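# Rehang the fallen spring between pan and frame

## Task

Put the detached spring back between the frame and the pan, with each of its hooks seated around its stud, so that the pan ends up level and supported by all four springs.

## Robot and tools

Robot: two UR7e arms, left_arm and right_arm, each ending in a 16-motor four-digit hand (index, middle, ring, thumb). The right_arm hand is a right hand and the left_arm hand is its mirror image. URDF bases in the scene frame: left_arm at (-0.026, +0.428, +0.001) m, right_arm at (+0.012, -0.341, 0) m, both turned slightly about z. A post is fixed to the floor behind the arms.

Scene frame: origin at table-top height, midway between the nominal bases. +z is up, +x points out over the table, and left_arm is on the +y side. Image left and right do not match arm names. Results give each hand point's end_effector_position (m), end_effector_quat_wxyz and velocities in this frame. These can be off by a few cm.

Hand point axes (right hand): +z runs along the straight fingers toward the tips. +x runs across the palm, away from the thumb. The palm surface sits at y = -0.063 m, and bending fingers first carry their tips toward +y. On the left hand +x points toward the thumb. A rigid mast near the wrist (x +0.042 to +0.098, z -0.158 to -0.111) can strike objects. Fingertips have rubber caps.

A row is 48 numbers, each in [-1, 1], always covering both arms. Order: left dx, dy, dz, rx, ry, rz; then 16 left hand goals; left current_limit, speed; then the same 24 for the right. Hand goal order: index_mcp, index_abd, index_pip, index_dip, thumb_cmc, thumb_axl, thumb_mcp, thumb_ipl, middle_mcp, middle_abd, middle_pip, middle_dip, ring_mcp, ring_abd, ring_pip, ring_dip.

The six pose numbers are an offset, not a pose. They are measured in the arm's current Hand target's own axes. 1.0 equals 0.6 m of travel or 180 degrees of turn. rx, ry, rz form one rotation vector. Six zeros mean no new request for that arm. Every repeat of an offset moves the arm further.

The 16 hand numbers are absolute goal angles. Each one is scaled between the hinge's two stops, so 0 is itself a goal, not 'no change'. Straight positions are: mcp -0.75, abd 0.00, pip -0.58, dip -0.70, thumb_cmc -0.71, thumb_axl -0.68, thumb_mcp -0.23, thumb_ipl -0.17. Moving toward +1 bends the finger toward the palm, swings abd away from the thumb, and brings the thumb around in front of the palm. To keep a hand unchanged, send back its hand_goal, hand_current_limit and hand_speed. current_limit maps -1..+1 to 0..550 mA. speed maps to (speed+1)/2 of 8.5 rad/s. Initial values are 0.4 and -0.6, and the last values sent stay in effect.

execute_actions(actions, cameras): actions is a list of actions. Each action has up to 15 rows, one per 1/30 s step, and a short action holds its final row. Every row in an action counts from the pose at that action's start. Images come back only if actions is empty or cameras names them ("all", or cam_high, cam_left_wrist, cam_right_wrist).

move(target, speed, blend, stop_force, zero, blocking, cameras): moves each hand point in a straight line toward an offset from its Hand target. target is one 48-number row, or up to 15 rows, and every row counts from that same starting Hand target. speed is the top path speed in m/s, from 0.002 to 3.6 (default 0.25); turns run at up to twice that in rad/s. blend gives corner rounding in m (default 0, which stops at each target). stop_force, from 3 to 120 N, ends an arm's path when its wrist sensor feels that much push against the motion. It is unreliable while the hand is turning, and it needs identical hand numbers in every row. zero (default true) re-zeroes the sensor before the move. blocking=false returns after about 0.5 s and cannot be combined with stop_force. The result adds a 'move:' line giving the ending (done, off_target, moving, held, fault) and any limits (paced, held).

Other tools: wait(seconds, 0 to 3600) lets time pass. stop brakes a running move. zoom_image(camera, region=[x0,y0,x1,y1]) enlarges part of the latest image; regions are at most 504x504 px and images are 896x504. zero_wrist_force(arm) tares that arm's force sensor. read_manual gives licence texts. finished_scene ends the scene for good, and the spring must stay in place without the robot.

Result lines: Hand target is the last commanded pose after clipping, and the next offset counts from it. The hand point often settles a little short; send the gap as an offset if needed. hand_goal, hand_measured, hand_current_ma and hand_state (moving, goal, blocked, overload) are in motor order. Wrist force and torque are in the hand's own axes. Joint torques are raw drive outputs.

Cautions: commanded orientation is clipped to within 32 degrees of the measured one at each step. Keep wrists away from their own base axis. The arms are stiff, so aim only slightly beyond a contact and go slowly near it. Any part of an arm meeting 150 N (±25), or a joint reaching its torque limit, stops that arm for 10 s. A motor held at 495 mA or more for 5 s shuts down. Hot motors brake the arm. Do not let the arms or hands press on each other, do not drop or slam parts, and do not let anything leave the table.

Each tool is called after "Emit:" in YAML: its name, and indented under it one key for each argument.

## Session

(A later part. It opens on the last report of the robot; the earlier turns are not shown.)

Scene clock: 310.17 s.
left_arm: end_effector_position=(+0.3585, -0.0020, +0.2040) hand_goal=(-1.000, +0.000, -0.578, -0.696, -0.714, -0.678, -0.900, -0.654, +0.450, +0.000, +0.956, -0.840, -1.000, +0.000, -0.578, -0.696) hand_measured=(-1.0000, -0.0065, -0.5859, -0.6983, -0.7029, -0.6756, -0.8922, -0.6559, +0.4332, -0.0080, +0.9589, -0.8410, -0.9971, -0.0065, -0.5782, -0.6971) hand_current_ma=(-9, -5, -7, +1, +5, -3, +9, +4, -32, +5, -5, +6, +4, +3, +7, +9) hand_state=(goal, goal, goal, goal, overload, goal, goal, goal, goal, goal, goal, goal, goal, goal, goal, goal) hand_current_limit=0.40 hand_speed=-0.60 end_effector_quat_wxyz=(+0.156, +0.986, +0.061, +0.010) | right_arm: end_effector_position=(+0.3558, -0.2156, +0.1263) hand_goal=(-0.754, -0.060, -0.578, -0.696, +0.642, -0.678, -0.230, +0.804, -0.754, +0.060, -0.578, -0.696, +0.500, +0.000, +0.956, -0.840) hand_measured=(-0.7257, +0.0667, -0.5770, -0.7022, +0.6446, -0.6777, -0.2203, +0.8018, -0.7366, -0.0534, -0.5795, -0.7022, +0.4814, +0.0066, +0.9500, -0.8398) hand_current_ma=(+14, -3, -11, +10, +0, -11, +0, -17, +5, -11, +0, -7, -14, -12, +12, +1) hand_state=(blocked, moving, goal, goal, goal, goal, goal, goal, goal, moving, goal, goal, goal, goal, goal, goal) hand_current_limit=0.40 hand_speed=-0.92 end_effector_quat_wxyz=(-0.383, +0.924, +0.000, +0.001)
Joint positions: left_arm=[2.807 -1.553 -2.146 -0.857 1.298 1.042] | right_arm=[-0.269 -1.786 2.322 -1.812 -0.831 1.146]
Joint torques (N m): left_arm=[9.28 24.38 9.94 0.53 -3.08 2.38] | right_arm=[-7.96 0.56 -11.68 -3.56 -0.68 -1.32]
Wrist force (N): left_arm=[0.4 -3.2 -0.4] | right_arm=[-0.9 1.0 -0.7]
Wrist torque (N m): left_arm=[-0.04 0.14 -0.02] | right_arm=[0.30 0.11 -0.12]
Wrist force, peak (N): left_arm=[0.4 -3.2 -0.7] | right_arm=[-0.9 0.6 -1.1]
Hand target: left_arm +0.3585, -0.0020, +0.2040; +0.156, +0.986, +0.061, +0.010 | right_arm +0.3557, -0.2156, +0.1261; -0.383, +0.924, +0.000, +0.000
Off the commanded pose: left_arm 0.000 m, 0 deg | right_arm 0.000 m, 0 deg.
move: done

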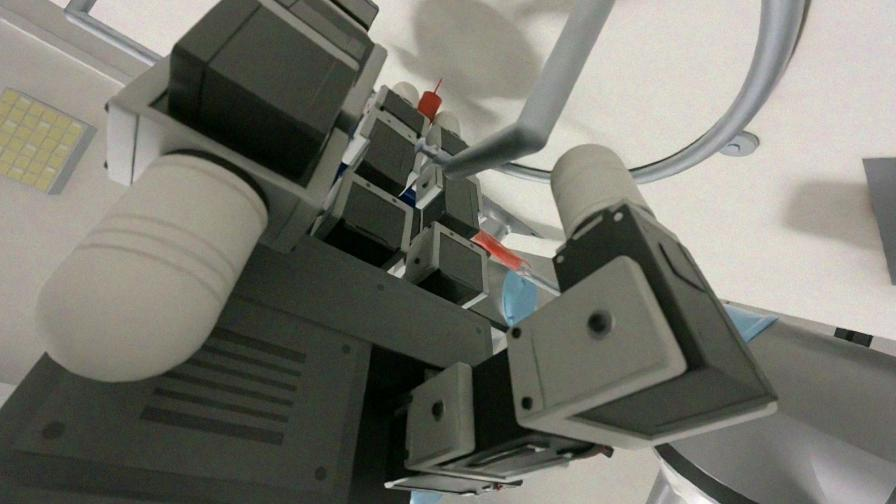

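Emit:
wait:
  seconds: 0.7
  cameras: ["all"]

Emit:
zoom_image:
  camera: "cam_right_wrist"
  region: [300, 20, 600, 260]

Emit:
zoom_image:
  camera: "cam_high"
  region: [360, 80, 480, 180]

Scene clock: 311.23 s.
left_arm: end_effector_position=(+0.3585, -0.0020, +0.2040) hand_goal=(-1.000, +0.000, -0.578, -0.696, -0.714, -0.678, -0.900, -0.654, +0.450, +0.000, +0.956, -0.840, -1.000, +0.000, -0.578, -0.696) hand_measured=(-1.0000, -0.0051, -0.5847, -0.6983, -0.7029, -0.6746, -0.8922, -0.6559, +0.4332, -0.0080, +0.9577, -0.8410, -0.9971, -0.0065, -0.5770, -0.6971) hand_current_ma=(-4, +1, +1, -6, +2, -14, +10, +3, -26, -7, -4, -1, +2, -4, +6, +6) hand_state=(goal, goal, goal, goal, overload, goal, goal, goal, goal, goal, goal, goal, goal, goal, goal, goal) hand_current_limit=0.40 hand_speed=-0.60 end_effector_quat_wxyz=(+0.156, +0.986, +0.061, +0.010) | right_arm: end_effector_position=(+0.3557, -0.2156, +0.1261) hand_goal=(-0.754, -0.060, -0.578, -0.696, +0.642, -0.678, -0.230, +0.804, -0.754, +0.060, -0.578, -0.696, +0.500, +0.000, +0.956, -0.840) hand_measured=(-0.7257, -0.0476, -0.5770, -0.7022, +0.6433, -0.6767, -0.2193, +0.8028, -0.7366, +0.0462, -0.5795, -0.7022, +0.4814, +0.0066, +0.9500, -0.8398) hand_current_ma=(+13, -8, -5, +1, +1, -5, -2, -2, +10, -2, +5, -12, -4, -4, -2, +1) hand_state=(blocked, goal, goal, goal, goal, goal, goal, goal, goal, goal, goal, goal, goal, goal, goal, goal) hand_current_limit=0.40 hand_speed=-0.92 end_effector_quat_wxyz=(-0.383, +0.924, +0.000, +0.000)
Joint positions: left_arm=[2.807 -1.553 -2.146 -0.857 1.298 1.042] | right_arm=[-0.269 -1.786 2.323 -1.813 -0.831 1.146]
Joint torques (N m): left_arm=[9.3 24.09 9.18 0.53 -3.15 2.48] | right_arm=[-9.2 0.17 -11.28 -3.77 -0.67 -2.19]
Wrist force (N): left_arm=[0.8 -3.0 -0.8] | right_arm=[-0.7 0.6 -0.9]
Wrist torque (N m): left_arm=[0.02 0.08 0.00] | right_arm=[0.27 0.08 -0.11]
Wrist force, peak (N): left_arm=[0.6 -3.2 -0.8] | right_arm=[-0.7 0.5 -1.4]
Hand target: left_arm +0.3585, -0.0020, +0.2040; +0.156, +0.986, +0.061, +0.010 | right_arm +0.3557, -0.2156, +0.1261; -0.383, +0.924, +0.000, +0.000
Off the commanded pose: left_arm 0.000 m, 0 deg | right_arm 0.000 m, 0 deg.
wait: 0.70 s; at rest by 0.27 s

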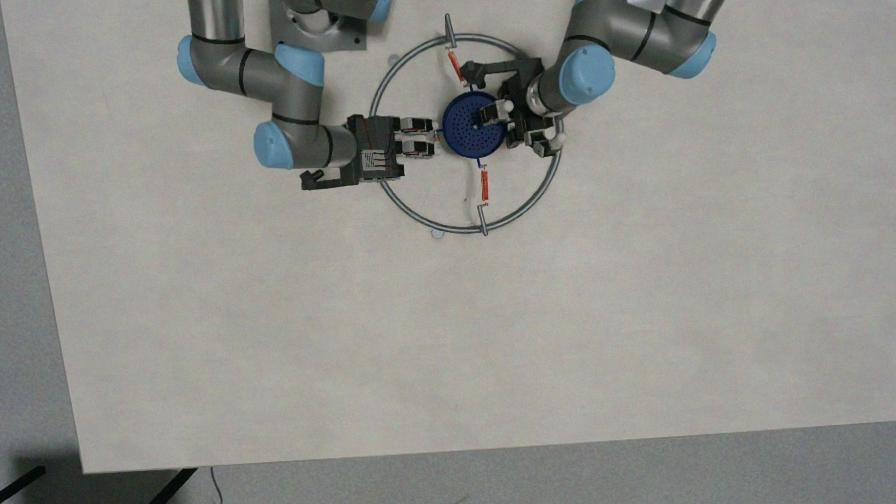

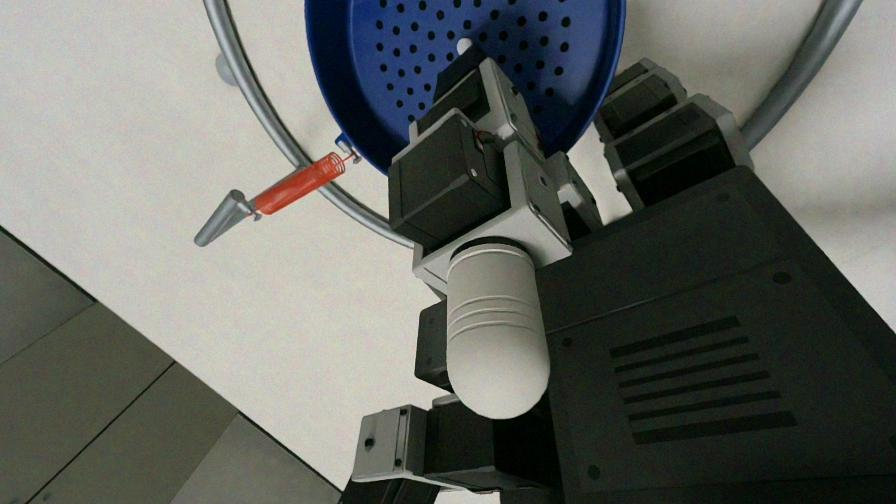

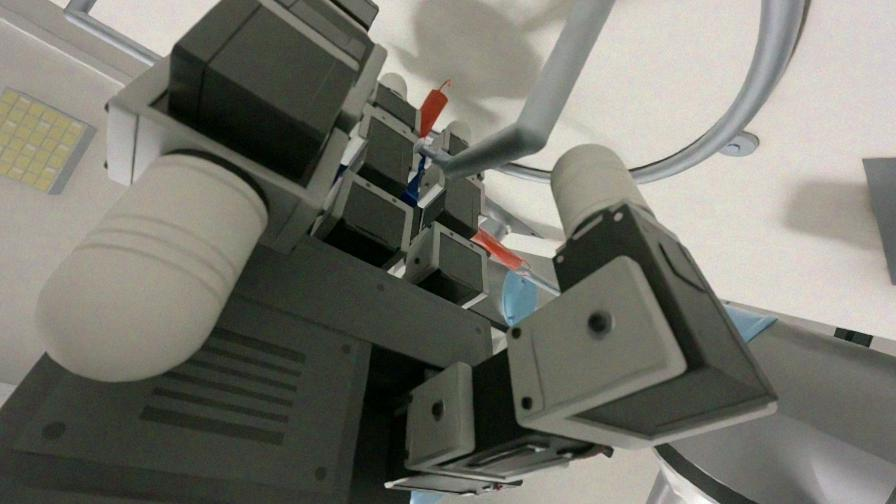

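Scaled by 1.680 from the camera's image (finer frame: 1280x720).

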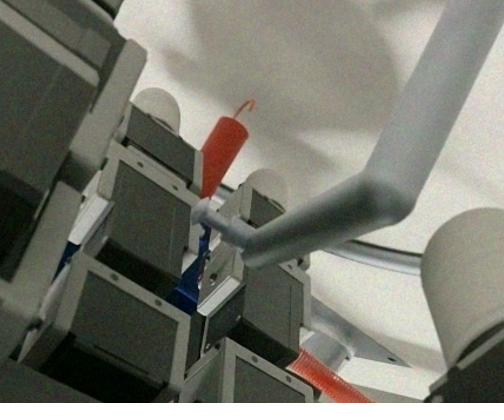

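Scaled by 4.200 from the camera's image (finer frame: 1280x720).

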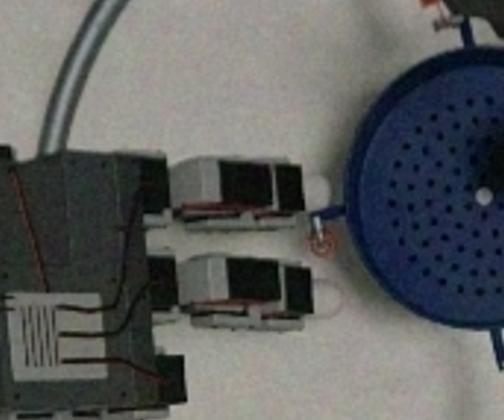

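Emit:
wait:
  seconds: 1.0
  cameras: ["cam_right_wrist", "cam_high"]

Emit:
zoom_image:
  camera: "cam_right_wrist"
  region: [370, 60, 520, 180]

Emit:
zoom_image:
  camera: "cam_high"
  region: [410, 110, 470, 158]

Scene clock: 312.67 s.
left_arm: end_effector_position=(+0.3585, -0.0020, +0.2040) hand_goal=(-1.000, +0.000, -0.578, -0.696, -0.714, -0.678, -0.900, -0.654, +0.450, +0.000, +0.956, -0.840, -1.000, +0.000, -0.578, -0.696) hand_measured=(-1.0000, -0.0065, -0.5847, -0.6983, -0.7029, -0.6746, -0.8932, -0.6559, +0.4332, -0.0080, +0.9577, -0.8410, -0.9971, -0.0051, -0.5782, -0.6971) hand_current_ma=(-9, -6, +0, +2, +8, -1, +4, +9, -39, +7, +1, +7, +2, -12, +7, -4) hand_state=(goal, goal, goal, goal, overload, goal, goal, goal, goal, goal, goal, goal, goal, goal, goal, goal) hand_current_limit=0.40 hand_speed=-0.60 end_effector_quat_wxyz=(+0.156, +0.986, +0.061, +0.010) | right_arm: end_effector_position=(+0.3557, -0.2156, +0.1261) hand_goal=(-0.754, -0.060, -0.578, -0.696, +0.642, -0.678, -0.230, +0.804, -0.754, +0.060, -0.578, -0.696, +0.500, +0.000, +0.956, -0.840) hand_measured=(-0.7245, -0.0476, -0.5770, -0.7009, +0.6433, -0.6777, -0.2203, +0.8028, -0.7354, +0.0447, -0.5795, -0.7009, +0.4826, +0.0066, +0.9487, -0.8410) hand_current_ma=(+16, +0, -6, +10, +10, -7, -4, -6, +18, -5, -1, -11, -2, -3, +8, -4) hand_state=(blocked, goal, goal, goal, goal, goal, goal, goal, goal, goal, goal, goal, goal, goal, goal, goal) hand_current_limit=0.40 hand_speed=-0.92 end_effector_quat_wxyz=(-0.383, +0.924, +0.000, +0.000)
Joint positions: left_arm=[2.807 -1.553 -2.146 -0.857 1.298 1.042] | right_arm=[-0.269 -1.786 2.323 -1.813 -0.831 1.146]
Joint torques (N m): left_arm=[8.59 23.58 9.46 0.51 -3.08 1.98] | right_arm=[-8.95 0.22 -11.4 -3.67 -0.63 -2.18]
Wrist force (N): left_arm=[0.5 -3.0 -0.6] | right_arm=[-0.6 0.6 -1.0]
Wrist torque (N m): left_arm=[0.01 0.12 -0.02] | right_arm=[0.29 0.08 -0.10]
Wrist force, peak (N): left_arm=[0.6 -3.3 -0.9] | right_arm=[-0.9 0.5 -1.3]
Hand target: left_arm +0.3585, -0.0020, +0.2040; +0.156, +0.986, +0.061, +0.010 | right_arm +0.3557, -0.2156, +0.1261; -0.383, +0.924, +0.000, +0.000
Off the commanded pose: left_arm 0.000 m, 0 deg | right_arm 0.000 m, 0 deg.
wait: 1.00 s; at rest from the start
Images, in order (width x height): cam_high 896x504, cam_right_wrist 896x504.

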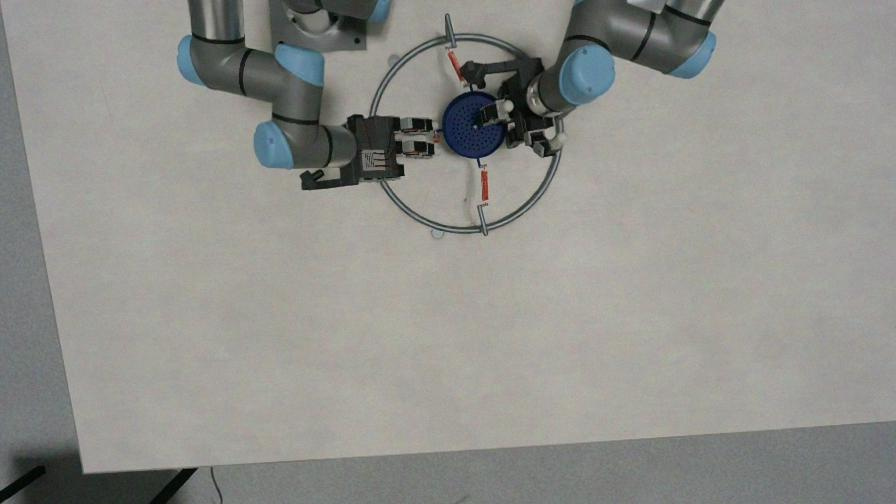

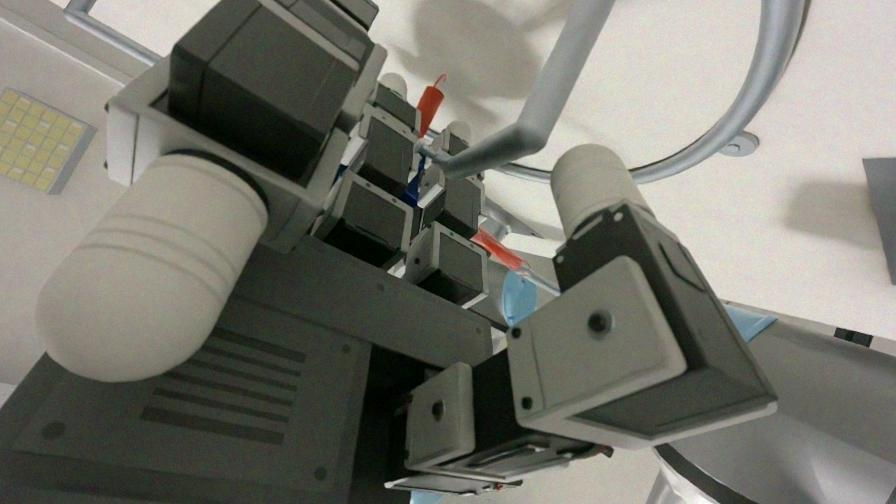

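Scaled by 3.360 from the camera's image (finer frame: 1280x720).

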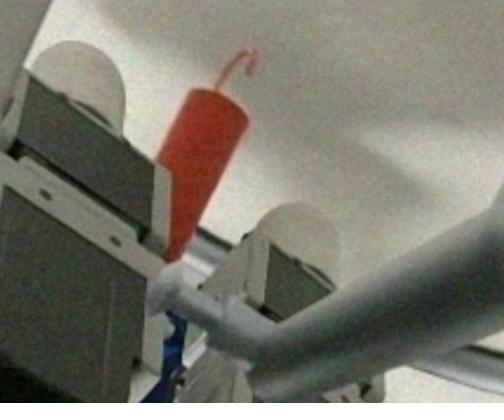

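Scaled by 8.400 from the camera's image (finer frame: 1280x720).

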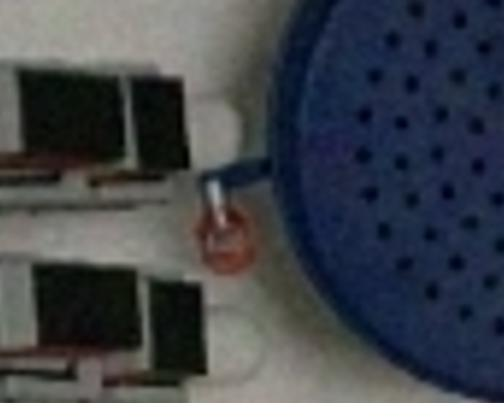

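Emit:
wait:
  seconds: 3
  cameras: ["cam_right_wrist", "cam_high"]

Emit:
zoom_image:
  camera: "cam_right_wrist"
  region: [370, 60, 520, 180]

Scene clock: 316.13 s.
left_arm: end_effector_position=(+0.3585, -0.0020, +0.2040) hand_goal=(-1.000, +0.000, -0.578, -0.696, -0.714, -0.678, -0.900, -0.654, +0.450, +0.000, +0.956, -0.840, -1.000, +0.000, -0.578, -0.696) hand_measured=(-0.9995, -0.0051, -0.5859, -0.6996, -0.7041, -0.6756, -0.8922, -0.6559, +0.4332, -0.0095, +0.9577, -0.8410, -0.9971, -0.0065, -0.5782, -0.6971) hand_current_ma=(-3, +1, -7, -4, +1, -3, +1, -5, -39, +10, -2, +4, +3, -3, -11, +13) hand_state=(goal, goal, goal, goal, overload, goal, goal, goal, goal, goal, goal, goal, goal, goal, goal, goal) hand_current_limit=0.40 hand_speed=-0.60 end_effector_quat_wxyz=(+0.156, +0.986, +0.061, +0.010) | right_arm: end_effector_position=(+0.3557, -0.2156, +0.1261) hand_goal=(-0.754, -0.060, -0.578, -0.696, +0.642, -0.678, -0.230, +0.804, -0.754, +0.060, -0.578, -0.696, +0.500, +0.000, +0.956, -0.840) hand_measured=(-0.7257, -0.0490, -0.5770, -0.7009, +0.6446, -0.6788, -0.2203, +0.8018, -0.7366, +0.0462, -0.5795, -0.7009, +0.4802, +0.0066, +0.9500, -0.8410) hand_current_ma=(+17, -7, -14, +6, +6, -11, -5, -3, +9, -10, +7, -2, -1, -3, +6, +4) hand_state=(blocked, goal, goal, goal, goal, goal, goal, goal, goal, goal, goal, goal, goal, goal, goal, goal) hand_current_limit=0.40 hand_speed=-0.92 end_effector_quat_wxyz=(-0.383, +0.924, +0.000, +0.000)
Joint positions: left_arm=[2.807 -1.553 -2.146 -0.857 1.298 1.042] | right_arm=[-0.269 -1.786 2.323 -1.813 -0.831 1.146]
Joint torques (N m): left_arm=[9.9 23.82 9.28 0.49 -3.11 1.72] | right_arm=[-8.37 -0.36 -10.79 -3.64 -0.84 -2.28]
Wrist force (N): left_arm=[0.6 -2.8 -0.5] | right_arm=[-1.0 0.7 -1.0]
Wrist torque (N m): left_arm=[0.02 0.11 -0.02] | right_arm=[0.30 0.13 -0.13]
Wrist force, peak (N): left_arm=[0.5 -3.4 -0.8] | right_arm=[-0.9 0.6 -1.4]
Hand target: left_arm +0.3585, -0.0020, +0.2040; +0.156, +0.986, +0.061, +0.010 | right_arm +0.3557, -0.2156, +0.1261; -0.383, +0.924, +0.000, +0.000
Off the commanded pose: left_arm 0.000 m, 0 deg | right_arm 0.000 m, 0 deg.
wait: 3.00 s; at rest from the start
Images, in order (width x height): cam_high 896x504, cam_right_wrist 896x504.

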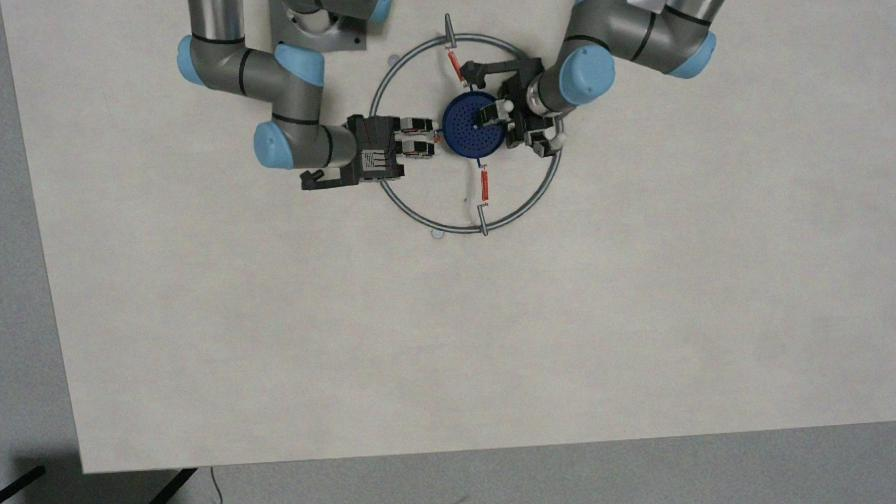

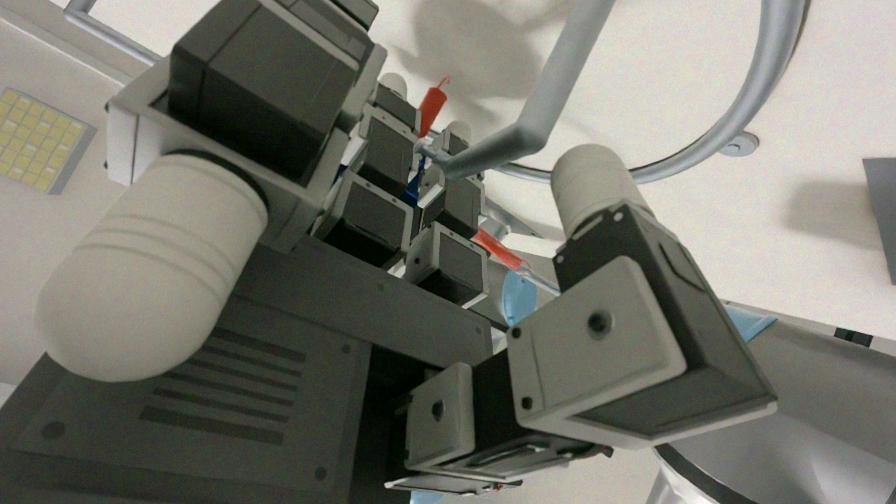

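Scaled by 3.360 from the camera's image (finer frame: 1280x720).

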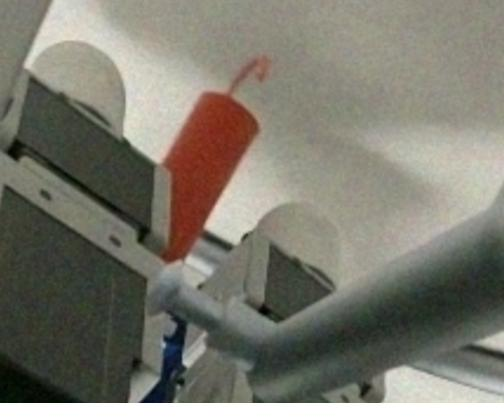

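Emit:
wait:
  seconds: 4
  cameras: ["cam_right_wrist"]

Emit:
zoom_image:
  camera: "cam_right_wrist"
  region: [400, 60, 475, 120]

Emit:
wait:
  seconds: 0.2
  cameras: ["cam_right_wrist"]

Emit:
zoom_image:
  camera: "cam_right_wrist"
  region: [400, 60, 475, 120]

Scene clock: 320.83 s.
left_arm: end_effector_position=(+0.3585, -0.0020, +0.2040) hand_goal=(-1.000, +0.000, -0.578, -0.696, -0.714, -0.678, -0.900, -0.654, +0.450, +0.000, +0.956, -0.840, -1.000, +0.000, -0.578, -0.696) hand_measured=(-1.0000, -0.0065, -0.5847, -0.6996, -0.7041, -0.6746, -0.8922, -0.6559, +0.4332, -0.0080, +0.9589, -0.8410, -0.9971, -0.0065, -0.5782, -0.6958) hand_current_ma=(-7, -6, -10, -6, +2, -4, +19, +4, -40, -3, +10, +8, -1, -1, -4, +3) hand_state=(goal, goal, goal, goal, overload, goal, goal, goal, goal, goal, goal, goal, goal, goal, goal, goal) hand_current_limit=0.40 hand_speed=-0.60 end_effector_quat_wxyz=(+0.156, +0.986, +0.061, +0.010) | right_arm: end_effector_position=(+0.3557, -0.2156, +0.1261) hand_goal=(-0.754, -0.060, -0.578, -0.696, +0.642, -0.678, -0.230, +0.804, -0.754, +0.060, -0.578, -0.696, +0.500, +0.000, +0.956, -0.840) hand_measured=(-0.7257, -0.0476, -0.5770, -0.7022, +0.6446, -0.6777, -0.2203, +0.8018, -0.7354, +0.0462, -0.5782, -0.7009, +0.4814, +0.0081, +0.9487, -0.8410) hand_current_ma=(+18, -3, -10, +1, +12, -6, -4, -4, +15, -5, +7, -11, -2, +1, +1, +2) hand_state=(blocked, goal, goal, goal, goal, goal, goal, goal, goal, goal, goal, goal, goal, goal, goal, goal) hand_current_limit=0.40 hand_speed=-0.92 end_effector_quat_wxyz=(-0.383, +0.924, +0.000, +0.000)
Joint positions: left_arm=[2.807 -1.553 -2.146 -0.857 1.298 1.042] | right_arm=[-0.269 -1.786 2.323 -1.813 -0.831 1.146]
Joint torques (N m): left_arm=[9.07 22.95 9.06 0.97 -3.03 1.5] | right_arm=[-7.93 -0.63 -11.37 -3.56 -1.05 -2.19]
Wrist force (N): left_arm=[0.5 -3.4 -0.7] | right_arm=[-0.7 0.5 -1.2]
Wrist torque (N m): left_arm=[-0.04 0.11 -0.01] | right_arm=[0.30 0.09 -0.11]
Wrist force, peak (N): left_arm=[0.5 -3.4 -0.7] | right_arm=[-0.9 0.8 -1.2]
Hand target: left_arm +0.3585, -0.0020, +0.2040; +0.156, +0.986, +0.061, +0.010 | right_arm +0.3557, -0.2156, +0.1261; -0.383, +0.924, +0.000, +0.000
Off the commanded pose: left_arm 0.000 m, 0 deg | right_arm 0.000 m, 0 deg.
wait: 4.00 s; at rest from the start

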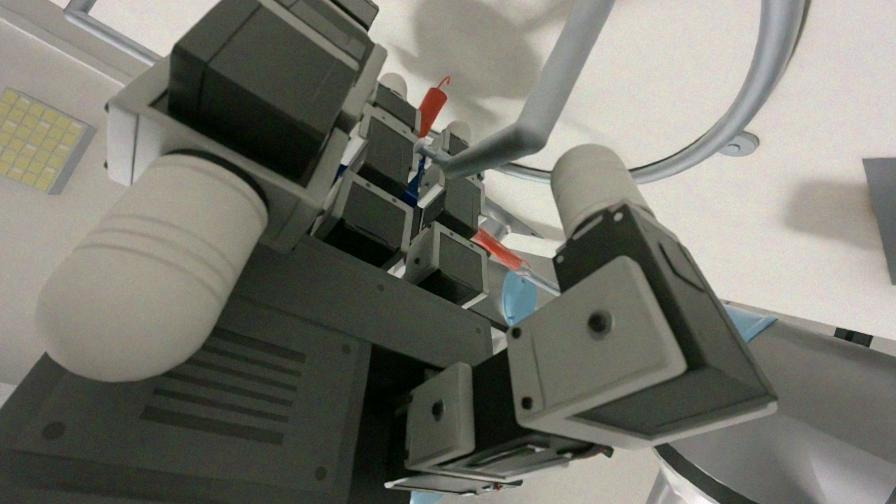

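Scaled by 6.720 from the camera's image (finer frame: 1280x720).

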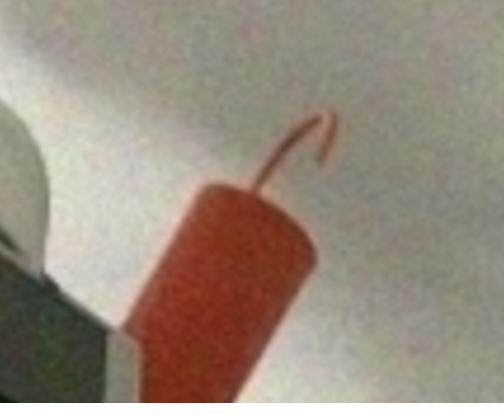

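Scene clock: 321.03 s.
left_arm: end_effector_position=(+0.3585, -0.0020, +0.2040) hand_goal=(-1.000, +0.000, -0.578, -0.696, -0.714, -0.678, -0.900, -0.654, +0.450, +0.000, +0.956, -0.840, -1.000, +0.000, -0.578, -0.696) hand_measured=(-1.0000, -0.0051, -0.5847, -0.6983, -0.7029, -0.6746, -0.8922, -0.6559, +0.4332, -0.0080, +0.9577, -0.8410, -0.9971, -0.0051, -0.5782, -0.6958) hand_current_ma=(-1, -8, -2, +12, +11, -2, +4, +5, -30, +3, -4, +11, +7, +6, +8, +3) hand_state=(goal, goal, goal, goal, overload, goal, goal, goal, goal, goal, goal, goal, goal, goal, goal, goal) hand_current_limit=0.40 hand_speed=-0.60 end_effector_quat_wxyz=(+0.156, +0.986, +0.061, +0.010) | right_arm: end_effector_position=(+0.3557, -0.2156, +0.1261) hand_goal=(-0.754, -0.060, -0.578, -0.696, +0.642, -0.678, -0.230, +0.804, -0.754, +0.060, -0.578, -0.696, +0.500, +0.000, +0.956, -0.840) hand_measured=(-0.7257, -0.0476, -0.5770, -0.7022, +0.6446, -0.6777, -0.2203, +0.8018, -0.7354, +0.0447, -0.5795, -0.7009, +0.4814, +0.0081, +0.9500, -0.8410) hand_current_ma=(+13, -8, -12, +5, +4, -6, -6, -12, +11, -7, +7, -5, -4, +1, +0, -3) hand_state=(blocked, goal, goal, goal, goal, goal, goal, goal, goal, goal, goal, goal, goal, goal, goal, goal) hand_current_limit=0.40 hand_speed=-0.92 end_effector_quat_wxyz=(-0.383, +0.924, +0.000, +0.000)
Joint positions: left_arm=[2.807 -1.553 -2.146 -0.857 1.298 1.042] | right_arm=[-0.269 -1.786 2.323 -1.813 -0.831 1.146]
Joint torques (N m): left_arm=[8.19 23.56 10.06 1.23 -3.01 1.67] | right_arm=[-7.96 0.04 -11.62 -3.72 -1.01 -2.3]
Wrist force (N): left_arm=[0.5 -3.0 -0.7] | right_arm=[-0.7 0.7 -0.9]
Wrist torque (N m): left_arm=[0.02 0.12 -0.02] | right_arm=[0.30 0.07 -0.11]
Wrist force, peak (N): left_arm=[0.4 -3.2 -0.6] | right_arm=[-0.9 0.4 -1.1]
Hand target: left_arm +0.3585, -0.0020, +0.2040; +0.156, +0.986, +0.061, +0.010 | right_arm +0.3557, -0.2156, +0.1261; -0.383, +0.924, +0.000, +0.000
Off the commanded pose: left_arm 0.000 m, 0 deg | right_arm 0.000 m, 0 deg.
wait: 0.20 s; at rest by 0.17 s

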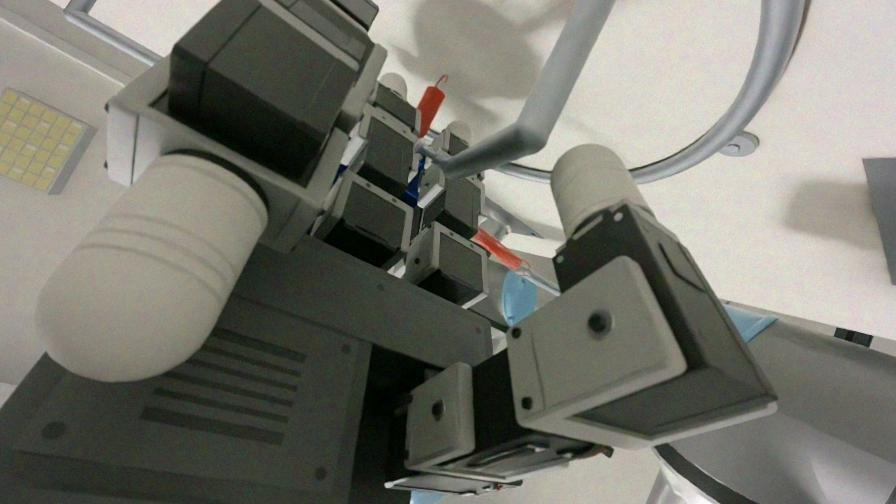

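Scaled by 6.720 from the camera's image (finer frame: 1280x720).

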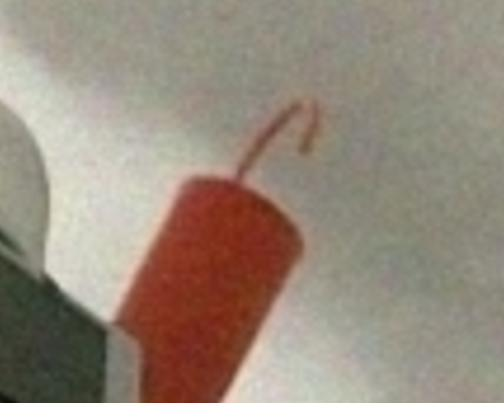

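Emit:
move:
  target: [0, 0, 0, 0, 0, 0, -1.0, 0.0, -0.578, -0.696, -0.714, -0.678, -0.9, -0.654, 0.45, 0.0, 0.956, -0.84, -1.0, 0.0, -0.578, -0.696, 0.4, -0.6, 0.0012, 0, 0, 0, 0, 0, -0.754, 0.03, -0.577, -0.696, 0.643, -0.678, -0.23, 0.805, -0.754, -0.03, -0.577, -0.696, 0.5, 0, 0.956, -0.84, 0.4, -0.95]
  speed: 0.02
  cameras: ["cam_right_wrist"]

Emit:
zoom_image:
  camera: "cam_right_wrist"
  region: [380, 50, 480, 130]

Emit:
move:
  target: [0, 0, 0, 0, 0, 0, -1.0, 0.0, -0.578, -0.696, -0.714, -0.678, -0.9, -0.654, 0.45, 0.0, 0.956, -0.84, -1.0, 0.0, -0.578, -0.696, 0.4, -0.6, 0, 0, 0, 0, 0, 0, -0.754, 0.12, -0.577, -0.696, 0.643, -0.678, -0.23, 0.805, -0.754, -0.12, -0.577, -0.696, 0.5, 0, 0.956, -0.84, 0.4, -0.95]
  speed: 0.02
  cameras: ["cam_right_wrist"]

Emit:
zoom_image:
  camera: "cam_right_wrist"
  region: [380, 50, 480, 130]

Scene clock: 322.87 s.
left_arm: end_effector_position=(+0.3585, -0.0020, +0.2040) hand_goal=(-1.000, +0.000, -0.578, -0.696, -0.714, -0.678, -0.900, -0.654, +0.450, +0.000, +0.956, -0.840, -1.000, +0.000, -0.578, -0.696) hand_measured=(-1.0000, -0.0051, -0.5847, -0.6983, -0.7029, -0.6746, -0.8922, -0.6559, +0.4332, -0.0080, +0.9577, -0.8410, -0.9959, -0.0051, -0.5782, -0.6971) hand_current_ma=(-4, -4, +0, +0, -1, -4, +7, +3, -31, +6, -9, +5, +9, -13, +3, +6) hand_state=(goal, goal, goal, goal, overload, goal, goal, goal, goal, goal, goal, goal, goal, goal, goal, goal) hand_current_limit=0.40 hand_speed=-0.60 end_effector_quat_wxyz=(+0.156, +0.986, +0.061, +0.010) | right_arm: end_effector_position=(+0.3564, -0.2156, +0.1261) hand_goal=(-0.754, +0.030, -0.578, -0.696, +0.642, -0.678, -0.230, +0.804, -0.754, -0.030, -0.578, -0.696, +0.500, +0.000, +0.956, -0.840) hand_measured=(-0.7257, +0.0184, -0.5770, -0.7022, +0.6433, -0.6777, -0.2203, +0.8018, -0.7366, -0.0153, -0.5795, -0.7022, +0.4826, +0.0081, +0.9487, -0.8410) hand_current_ma=(+15, -9, -7, +4, +5, -9, -1, -9, +4, +2, +5, -3, -7, -1, +3, -7) hand_state=(blocked, goal, goal, goal, goal, goal, goal, goal, goal, goal, goal, goal, goal, goal, goal, goal) hand_current_limit=0.40 hand_speed=-0.95 end_effector_quat_wxyz=(-0.383, +0.924, +0.000, +0.000)
Joint positions: left_arm=[2.807 -1.553 -2.146 -0.857 1.298 1.042] | right_arm=[-0.268 -1.784 2.321 -1.814 -0.831 1.147]
Joint torques (N m): left_arm=[8.5 23.2 9 1.07 -3.06 1.38] | right_arm=[6.52 -19.8 -27.27 -0.23 3.33 2.65]
Wrist force (N): left_arm=[0.5 -3.0 -0.6] | right_arm=[-0.8 0.8 -1.1]
Wrist torque (N m): left_arm=[0.00 0.12 -0.02] | right_arm=[0.32 0.09 -0.11]
Wrist force, peak (N): left_arm=[0.6 -3.3 -0.8] | right_arm=[-0.9 0.8 -1.4]
Hand target: left_arm +0.3585, -0.0020, +0.2040; +0.156, +0.986, +0.061, +0.010 | right_arm +0.3564, -0.2156, +0.1261; -0.383, +0.924, +0.000, +0.000
Off the commanded pose: left_arm 0.000 m, 0 deg | right_arm 0.000 m, 0 deg.
move: done

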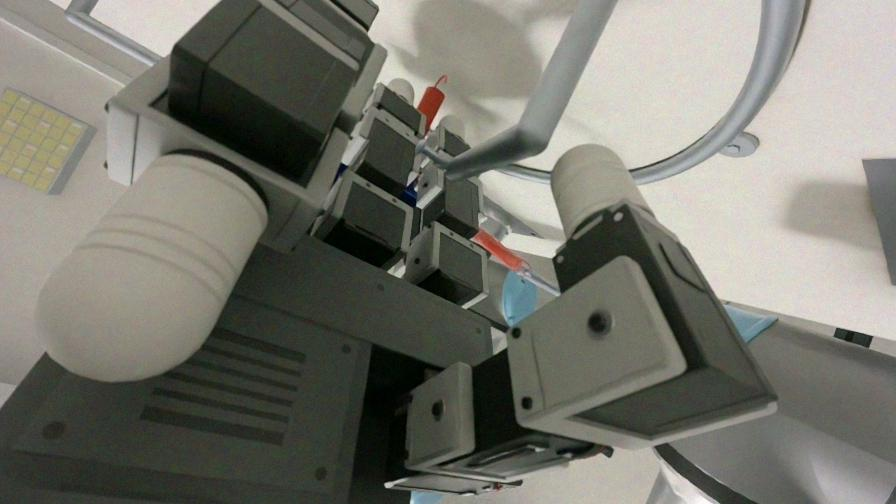

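Scaled by 5.040 from the camera's image (finer frame: 1280x720).

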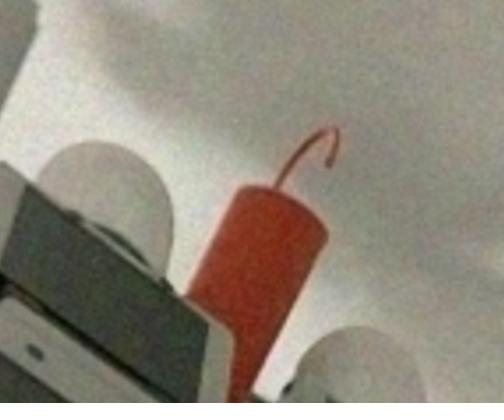

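Scene clock: 323.37 s.
left_arm: end_effector_position=(+0.3585, -0.0020, +0.2040) hand_goal=(-1.000, +0.000, -0.578, -0.696, -0.714, -0.678, -0.900, -0.654, +0.450, +0.000, +0.956, -0.840, -1.000, +0.000, -0.578, -0.696) hand_measured=(-1.0000, -0.0051, -0.5859, -0.6983, -0.7029, -0.6746, -0.8912, -0.6559, +0.4332, -0.0080, +0.9577, -0.8410, -0.9959, -0.0065, -0.5782, -0.6971) hand_current_ma=(-4, +5, +1, -6, +1, -2, +0, +10, -28, -5, -8, +6, -5, +4, +0, +8) hand_state=(goal, goal, goal, goal, overload, goal, goal, goal, goal, goal, goal, goal, goal, goal, goal, goal) hand_current_limit=0.40 hand_speed=-0.60 end_effector_quat_wxyz=(+0.156, +0.986, +0.061, +0.010) | right_arm: end_effector_position=(+0.3564, -0.2156, +0.1261) hand_goal=(-0.754, +0.120, -0.578, -0.696, +0.642, -0.678, -0.230, +0.804, -0.754, -0.120, -0.578, -0.696, +0.500, +0.000, +0.956, -0.840) hand_measured=(-0.7257, +0.0623, -0.5770, -0.7022, +0.6446, -0.6777, -0.2193, +0.8018, -0.7366, -0.0593, -0.5795, -0.7009, +0.4802, +0.0081, +0.9500, -0.8398) hand_current_ma=(+12, -23, -13, +10, +0, -8, -3, -11, +7, +14, +17, -5, +1, -4, +3, -3) hand_state=(blocked, blocked, goal, goal, goal, goal, goal, goal, goal, blocked, goal, goal, goal, goal, goal, goal) hand_current_limit=0.40 hand_speed=-0.95 end_effector_quat_wxyz=(-0.383, +0.924, +0.000, +0.000)
Joint positions: left_arm=[2.807 -1.553 -2.146 -0.857 1.298 1.042] | right_arm=[-0.268 -1.784 2.321 -1.814 -0.831 1.147]
Joint torques (N m): left_arm=[8.76 22.06 9.73 0.97 -3.24 1.3] | right_arm=[6.4 -19.79 -27.8 -0.21 3.26 2.44]
Wrist force (N): left_arm=[0.5 -3.0 -0.5] | right_arm=[-0.8 0.5 -0.9]
Wrist torque (N m): left_arm=[-0.01 0.12 -0.01] | right_arm=[0.27 0.09 -0.12]
Wrist force, peak (N): left_arm=[0.6 -3.2 -0.8] | right_arm=[-0.9 0.8 -1.0]
Hand target: left_arm +0.3585, -0.0020, +0.2040; +0.156, +0.986, +0.061, +0.010 | right_arm +0.3564, -0.2156, +0.1261; -0.383, +0.924, +0.000, +0.000
Off the commanded pose: left_arm 0.000 m, 0 deg | right_arm 0.000 m, 0 deg.
move: done

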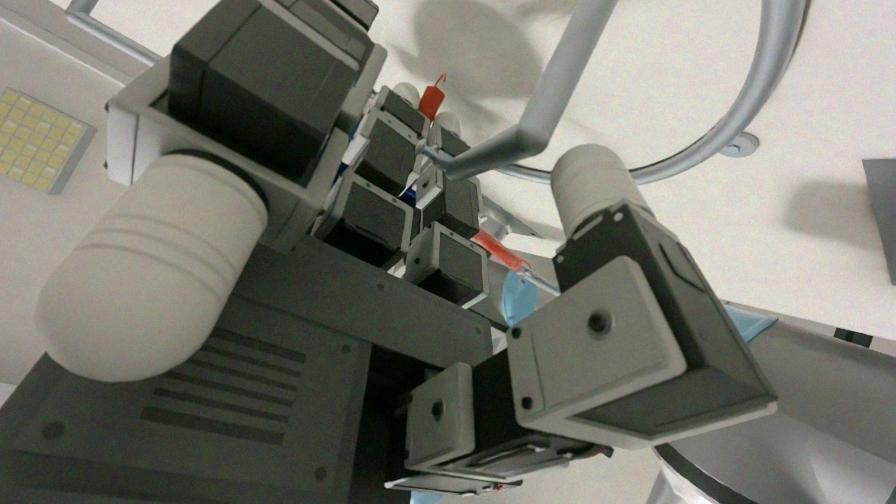

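Scaled by 5.040 from the camera's image (finer frame: 1280x720).

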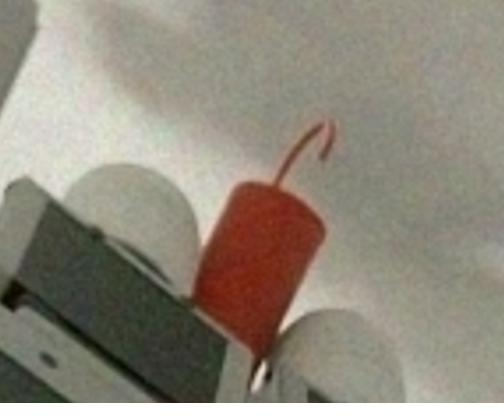

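Emit:
move:
  target: [0, 0, 0, 0, 0, 0, -1.0, 0.0, -0.578, -0.696, -0.714, -0.678, -0.9, -0.654, 0.45, 0.0, 0.956, -0.84, -1.0, 0.0, -0.578, -0.696, 0.4, -0.6, 0, 0, 0, 0, 0, 0, -0.754, 0.6, -0.577, -0.696, 0.643, -0.678, -0.23, 0.805, -0.754, -0.6, -0.577, -0.696, 0.5, 0, 0.956, -0.84, 0.65, -0.9]
  speed: 0.02
  cameras: []

Emit:
wait:
  seconds: 0.8
  cameras: ["cam_right_wrist"]

Emit:
zoom_image:
  camera: "cam_right_wrist"
  region: [380, 50, 480, 130]

Scene clock: 324.30 s.
left_arm: end_effector_position=(+0.3585, -0.0020, +0.2040) hand_goal=(-1.000, +0.000, -0.578, -0.696, -0.714, -0.678, -0.900, -0.654, +0.450, +0.000, +0.956, -0.840, -1.000, +0.000, -0.578, -0.696) hand_measured=(-1.0000, -0.0051, -0.5847, -0.6983, -0.7029, -0.6746, -0.8922, -0.6559, +0.4332, -0.0065, +0.9577, -0.8410, -0.9971, -0.0065, -0.5782, -0.6971) hand_current_ma=(-6, -11, -13, -1, +0, +1, +10, +8, -24, -1, +3, +6, +5, +5, +0, -5) hand_state=(goal, goal, goal, goal, overload, goal, goal, goal, goal, goal, goal, goal, goal, goal, goal, goal) hand_current_limit=0.40 hand_speed=-0.60 end_effector_quat_wxyz=(+0.156, +0.986, +0.061, +0.010) | right_arm: end_effector_position=(+0.3564, -0.2156, +0.1261) hand_goal=(-0.754, +0.600, -0.578, -0.696, +0.642, -0.678, -0.230, +0.804, -0.754, -0.600, -0.578, -0.696, +0.500, +0.000, +0.956, -0.840) hand_measured=(-0.7257, +0.0711, -0.5744, -0.7009, +0.6433, -0.6777, -0.2203, +0.8018, -0.7366, -0.0564, -0.5795, -0.7047, +0.4814, +0.0066, +0.9500, -0.8398) hand_current_ma=(+15, -169, -6, +4, +11, -8, +4, -20, +3, +171, +3, -15, -7, -1, +9, +4) hand_state=(blocked, moving, goal, goal, goal, goal, goal, goal, goal, moving, goal, goal, goal, goal, goal, goal) hand_current_limit=0.65 hand_speed=-0.90 end_effector_quat_wxyz=(-0.383, +0.924, +0.000, +0.000)
Joint positions: left_arm=[2.807 -1.553 -2.146 -0.857 1.298 1.042] | right_arm=[-0.268 -1.784 2.321 -1.814 -0.831 1.147]
Joint torques (N m): left_arm=[9.18 22.73 9.58 1.14 -3.27 1.26] | right_arm=[6.38 -19.75 -29.53 -0.17 3.23 2.31]
Wrist force (N): left_arm=[0.6 -3.0 -0.6] | right_arm=[-0.9 0.6 -1.3]
Wrist torque (N m): left_arm=[0.00 0.11 -0.01] | right_arm=[0.32 0.12 -0.12]
Wrist force, peak (N): left_arm=[0.6 -3.2 -0.8] | right_arm=[-1.0 0.5 -1.5]
Hand target: left_arm +0.3585, -0.0020, +0.2040; +0.156, +0.986, +0.061, +0.010 | right_arm +0.3564, -0.2156, +0.1261; -0.383, +0.924, +0.000, +0.000
Off the commanded pose: left_arm 0.000 m, 0 deg | right_arm 0.000 m, 0 deg.
move: done

Scene clock: 325.10 s.
left_arm: end_effector_position=(+0.3585, -0.0020, +0.2040) hand_goal=(-1.000, +0.000, -0.578, -0.696, -0.714, -0.678, -0.900, -0.654, +0.450, +0.000, +0.956, -0.840, -1.000, +0.000, -0.578, -0.696) hand_measured=(-1.0000, -0.0051, -0.5859, -0.6983, -0.7029, -0.6746, -0.8922, -0.6550, +0.4332, -0.0080, +0.9589, -0.8398, -0.9971, -0.0065, -0.5782, -0.6971) hand_current_ma=(+4, -7, +5, -3, +7, -1, -1, +1, -32, +1, -6, -7, +6, -8, +3, -4) hand_state=(goal, goal, goal, goal, overload, goal, goal, goal, goal, goal, goal, goal, goal, goal, goal, goal) hand_current_limit=0.40 hand_speed=-0.60 end_effector_quat_wxyz=(+0.156, +0.986, +0.061, +0.010) | right_arm: end_effector_position=(+0.3564, -0.2156, +0.1261) hand_goal=(-0.754, +0.600, -0.578, -0.696, +0.642, -0.678, -0.230, +0.804, -0.754, -0.600, -0.578, -0.696, +0.500, +0.000, +0.956, -0.840) hand_measured=(-0.7197, +0.0814, -0.5705, -0.6996, +0.6446, -0.6777, -0.2203, +0.8018, -0.7366, -0.0534, -0.5847, -0.7047, +0.4814, +0.0081, +0.9500, -0.8398) hand_current_ma=(+17, -438, -12, -1, +3, -6, -4, -7, +7, +447, +0, -16, -1, -6, +4, +0) hand_state=(blocked, blocked, goal, goal, goal, goal, goal, goal, goal, blocked, goal, goal, goal, goal, goal, goal) hand_current_limit=0.65 hand_speed=-0.90 end_effector_quat_wxyz=(-0.383, +0.924, +0.000, +0.000)
Joint positions: left_arm=[2.807 -1.553 -2.146 -0.857 1.298 1.042] | right_arm=[-0.268 -1.784 2.321 -1.814 -0.831 1.147]
Joint torques (N m): left_arm=[8.71 23.32 9.8 1.11 -3.1 1.22] | right_arm=[6.33 -19.52 -29.96 -0.31 3.19 2.2]
Wrist force (N): left_arm=[0.7 -3.2 -0.7] | right_arm=[-0.6 0.5 -1.1]
Wrist torque (N m): left_arm=[-0.02 0.10 0.00] | right_arm=[0.28 0.08 -0.10]
Wrist force, peak (N): left_arm=[0.7 -3.2 -0.7] | right_arm=[-0.8 0.6 -1.5]
Hand target: left_arm +0.3585, -0.0020, +0.2040; +0.156, +0.986, +0.061, +0.010 | right_arm +0.3564, -0.2156, +0.1261; -0.383, +0.924, +0.000, +0.000
Off the commanded pose: left_arm 0.000 m, 0 deg | right_arm 0.000 m, 0 deg.
wait: 0.80 s; at rest by 0.17 s

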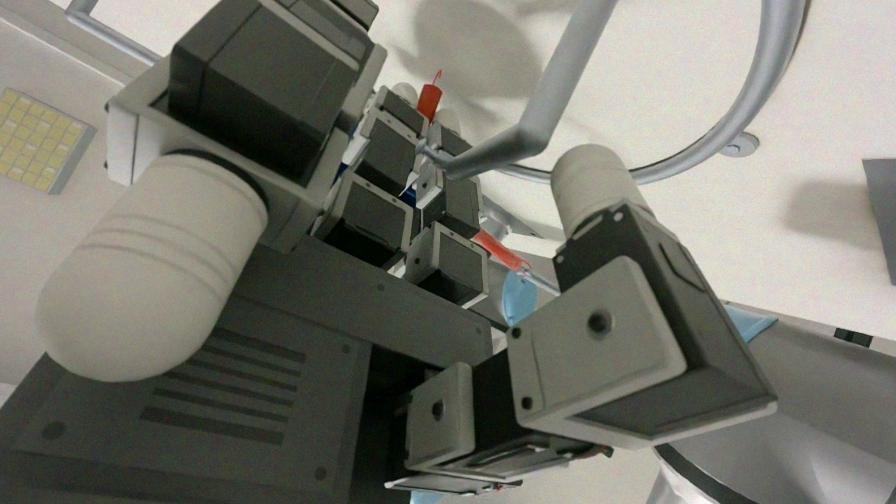

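Scaled by 5.040 from the camera's image (finer frame: 1280x720).

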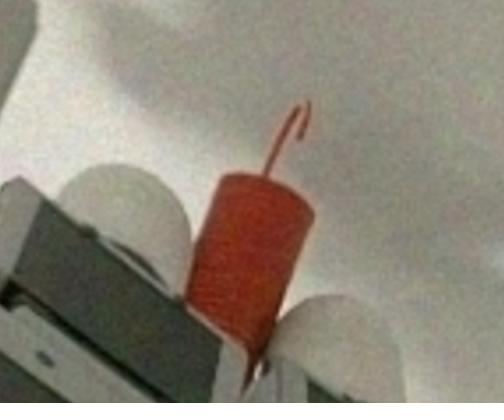

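Emit:
move:
  target:
    - [0, 0, 0, 0, 0, 0, -1.0, 0.0, -0.578, -0.696, -0.714, -0.678, -0.9, -0.654, 0.45, 0.0, 0.956, -0.84, -1.0, 0.0, -0.578, -0.696, 0.4, -0.6, 0, -0.0224, -0.0603, -0.0667, 0, 0, -0.754, 0.6, -0.577, -0.696, 0.643, -0.678, -0.23, 0.805, -0.754, -0.6, -0.577, -0.696, 0.5, 0, 0.956, -0.84, 0.65, -0.9]
    - [0, 0, 0, 0, 0, 0, -1.0, 0.0, -0.578, -0.696, -0.714, -0.678, -0.9, -0.654, 0.45, 0.0, 0.956, -0.84, -1.0, 0.0, -0.578, -0.696, 0.4, -0.6, 0, -0.0873, -0.1130, -0.1389, 0, 0, -0.754, 0.6, -0.577, -0.696, 0.643, -0.678, -0.23, 0.805, -0.754, -0.6, -0.577, -0.696, 0.5, 0, 0.956, -0.84, 0.65, -0.9]
  speed: 0.03
  blend: [0.005, 0]
  cameras: ["all"]

Emit:
zoom_image:
  camera: "cam_right_wrist"
  region: [300, 20, 600, 260]

Emit:
zoom_image:
  camera: "cam_high"
  region: [380, 90, 480, 170]

Scene clock: 333.93 s.
left_arm: end_effector_position=(+0.3585, -0.0020, +0.2040) hand_goal=(-1.000, +0.000, -0.578, -0.696, -0.714, -0.678, -0.900, -0.654, +0.450, +0.000, +0.956, -0.840, -1.000, +0.000, -0.578, -0.696) hand_measured=(-0.9995, -0.0051, -0.5847, -0.6983, -0.7029, -0.6746, -0.8922, -0.6559, +0.4332, -0.0080, +0.9589, -0.8410, -0.9959, -0.0051, -0.5782, -0.6958) hand_current_ma=(+1, -5, -4, +0, -1, +2, +9, +6, -26, +2, -3, +4, +11, +4, +1, +5) hand_state=(goal, goal, goal, goal, overload, goal, goal, goal, goal, goal, goal, goal, goal, goal, goal, goal) hand_current_limit=0.40 hand_speed=-0.60 end_effector_quat_wxyz=(+0.156, +0.986, +0.061, +0.010) | right_arm: end_effector_position=(+0.3564, -0.2265, +0.2112) hand_goal=(-0.754, +0.600, -0.578, -0.696, +0.642, -0.678, -0.230, +0.804, -0.754, -0.600, -0.578, -0.696, +0.500, +0.000, +0.956, -0.840) hand_measured=(-0.7498, +0.0858, -0.5757, -0.7047, +0.6446, -0.6777, -0.2193, +0.8028, -0.7836, -0.0534, -0.5975, -0.7060, +0.4814, +0.0081, +0.9500, -0.8410) hand_current_ma=(-1, -433, -12, +2, -2, -6, -2, -7, -16, +454, -4, -4, -1, -7, +11, -4) hand_state=(goal, blocked, goal, goal, goal, goal, goal, goal, blocked, blocked, goal, goal, goal, goal, goal, goal) hand_current_limit=0.65 hand_speed=-0.90 end_effector_quat_wxyz=(-0.174, +0.985, +0.000, +0.000) end_effector_velocity=(+0.000, +0.001, -0.001) end_effector_angular_velocity=(+0.007, +0.002, +0.002)
Joint positions: left_arm=[2.807 -1.553 -2.146 -0.857 1.298 1.042] | right_arm=[-0.008 -1.842 2.139 -1.85 -1.222 1.52]
Joint velocities: left_arm=[within noise] | right_arm=[-0.002 0.001 0.003 0 0.007 -0.004]
Joint torques (N m): left_arm=[8.15 21.69 9.16 1.21 -2.99 0.51] | right_arm=[-8.76 -2.3 -16.76 -1.9 2 -2.27]
Wrist force (N): left_arm=[0.4 -1.2 -0.4] | right_arm=[-0.8 -2.1 0.9]
Wrist torque (N m): left_arm=[0.04 0.11 -0.03] | right_arm=[-0.01 -0.01 -0.13]
Wrist force, peak (N): left_arm=[0.5 -3.3 -0.6] | right_arm=[-0.8 -2.1 0.9]
Hand target: left_arm +0.3585, -0.0020, +0.2040; +0.156, +0.986, +0.061, +0.010 | right_arm +0.3564, -0.2265, +0.2111; -0.174, +0.985, +0.000, +0.000
Off the commanded pose: left_arm 0.000 m, 0 deg | right_arm 0.000 m, 0 deg.
move: done

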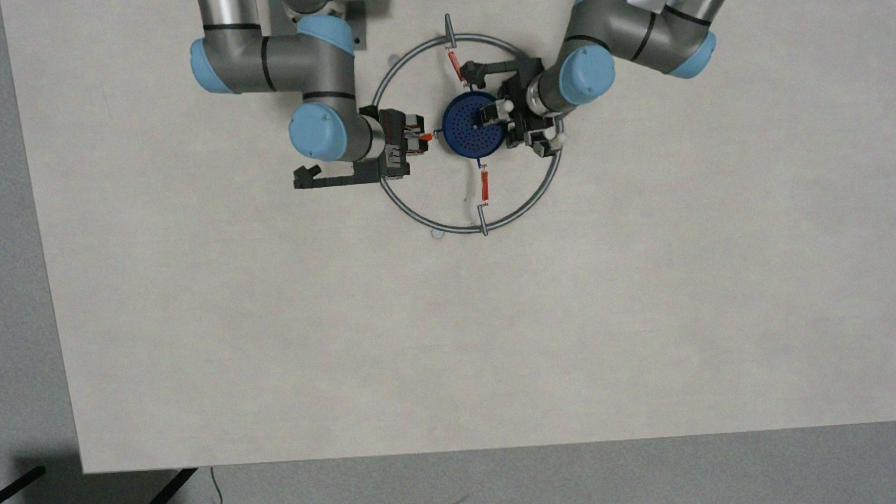

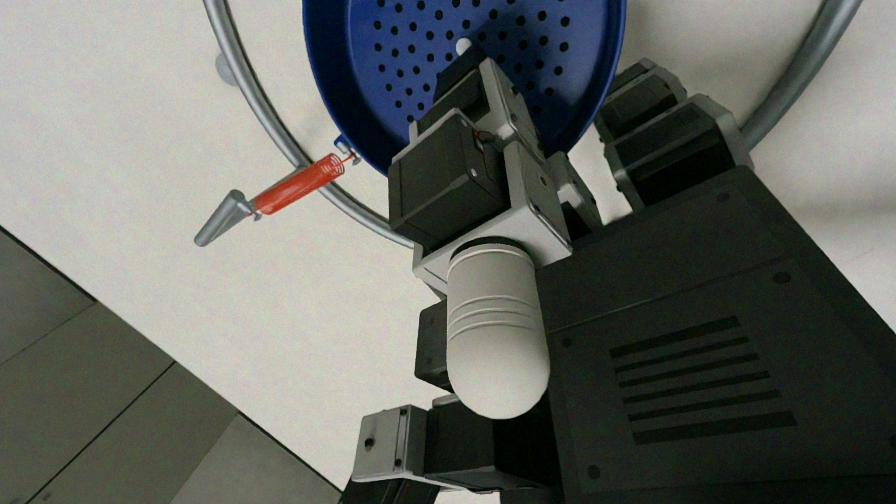

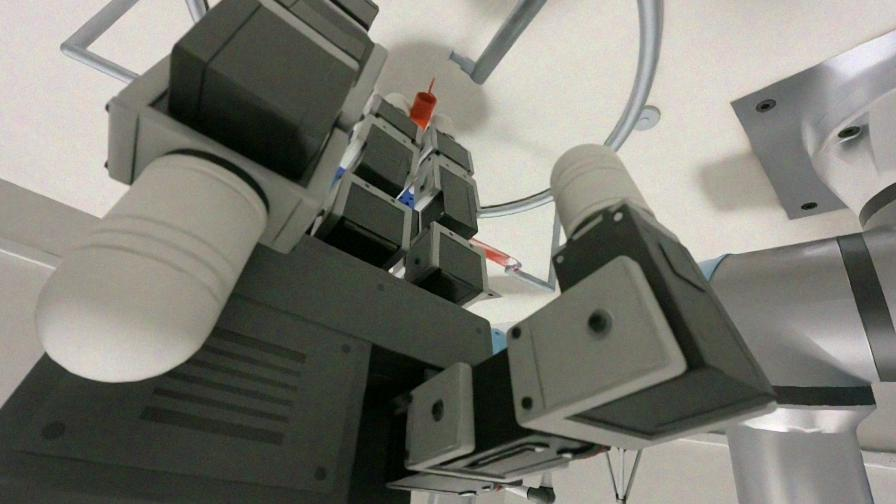

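Scaled by 1.680 from the camera's image (finer frame: 1280x720).

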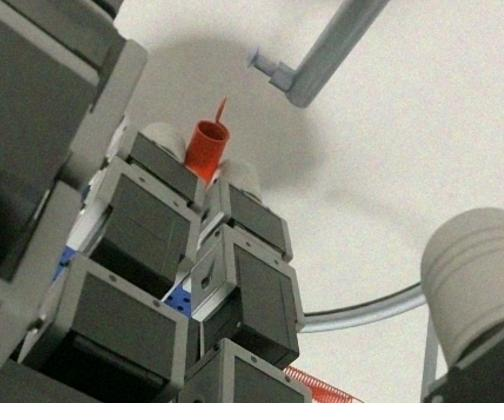

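Scaled by 5.040 from the camera's image (finer frame: 1280x720).

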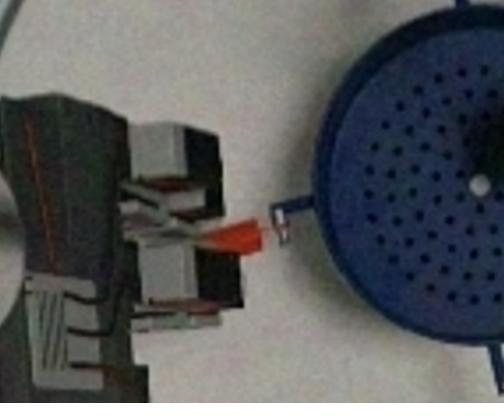

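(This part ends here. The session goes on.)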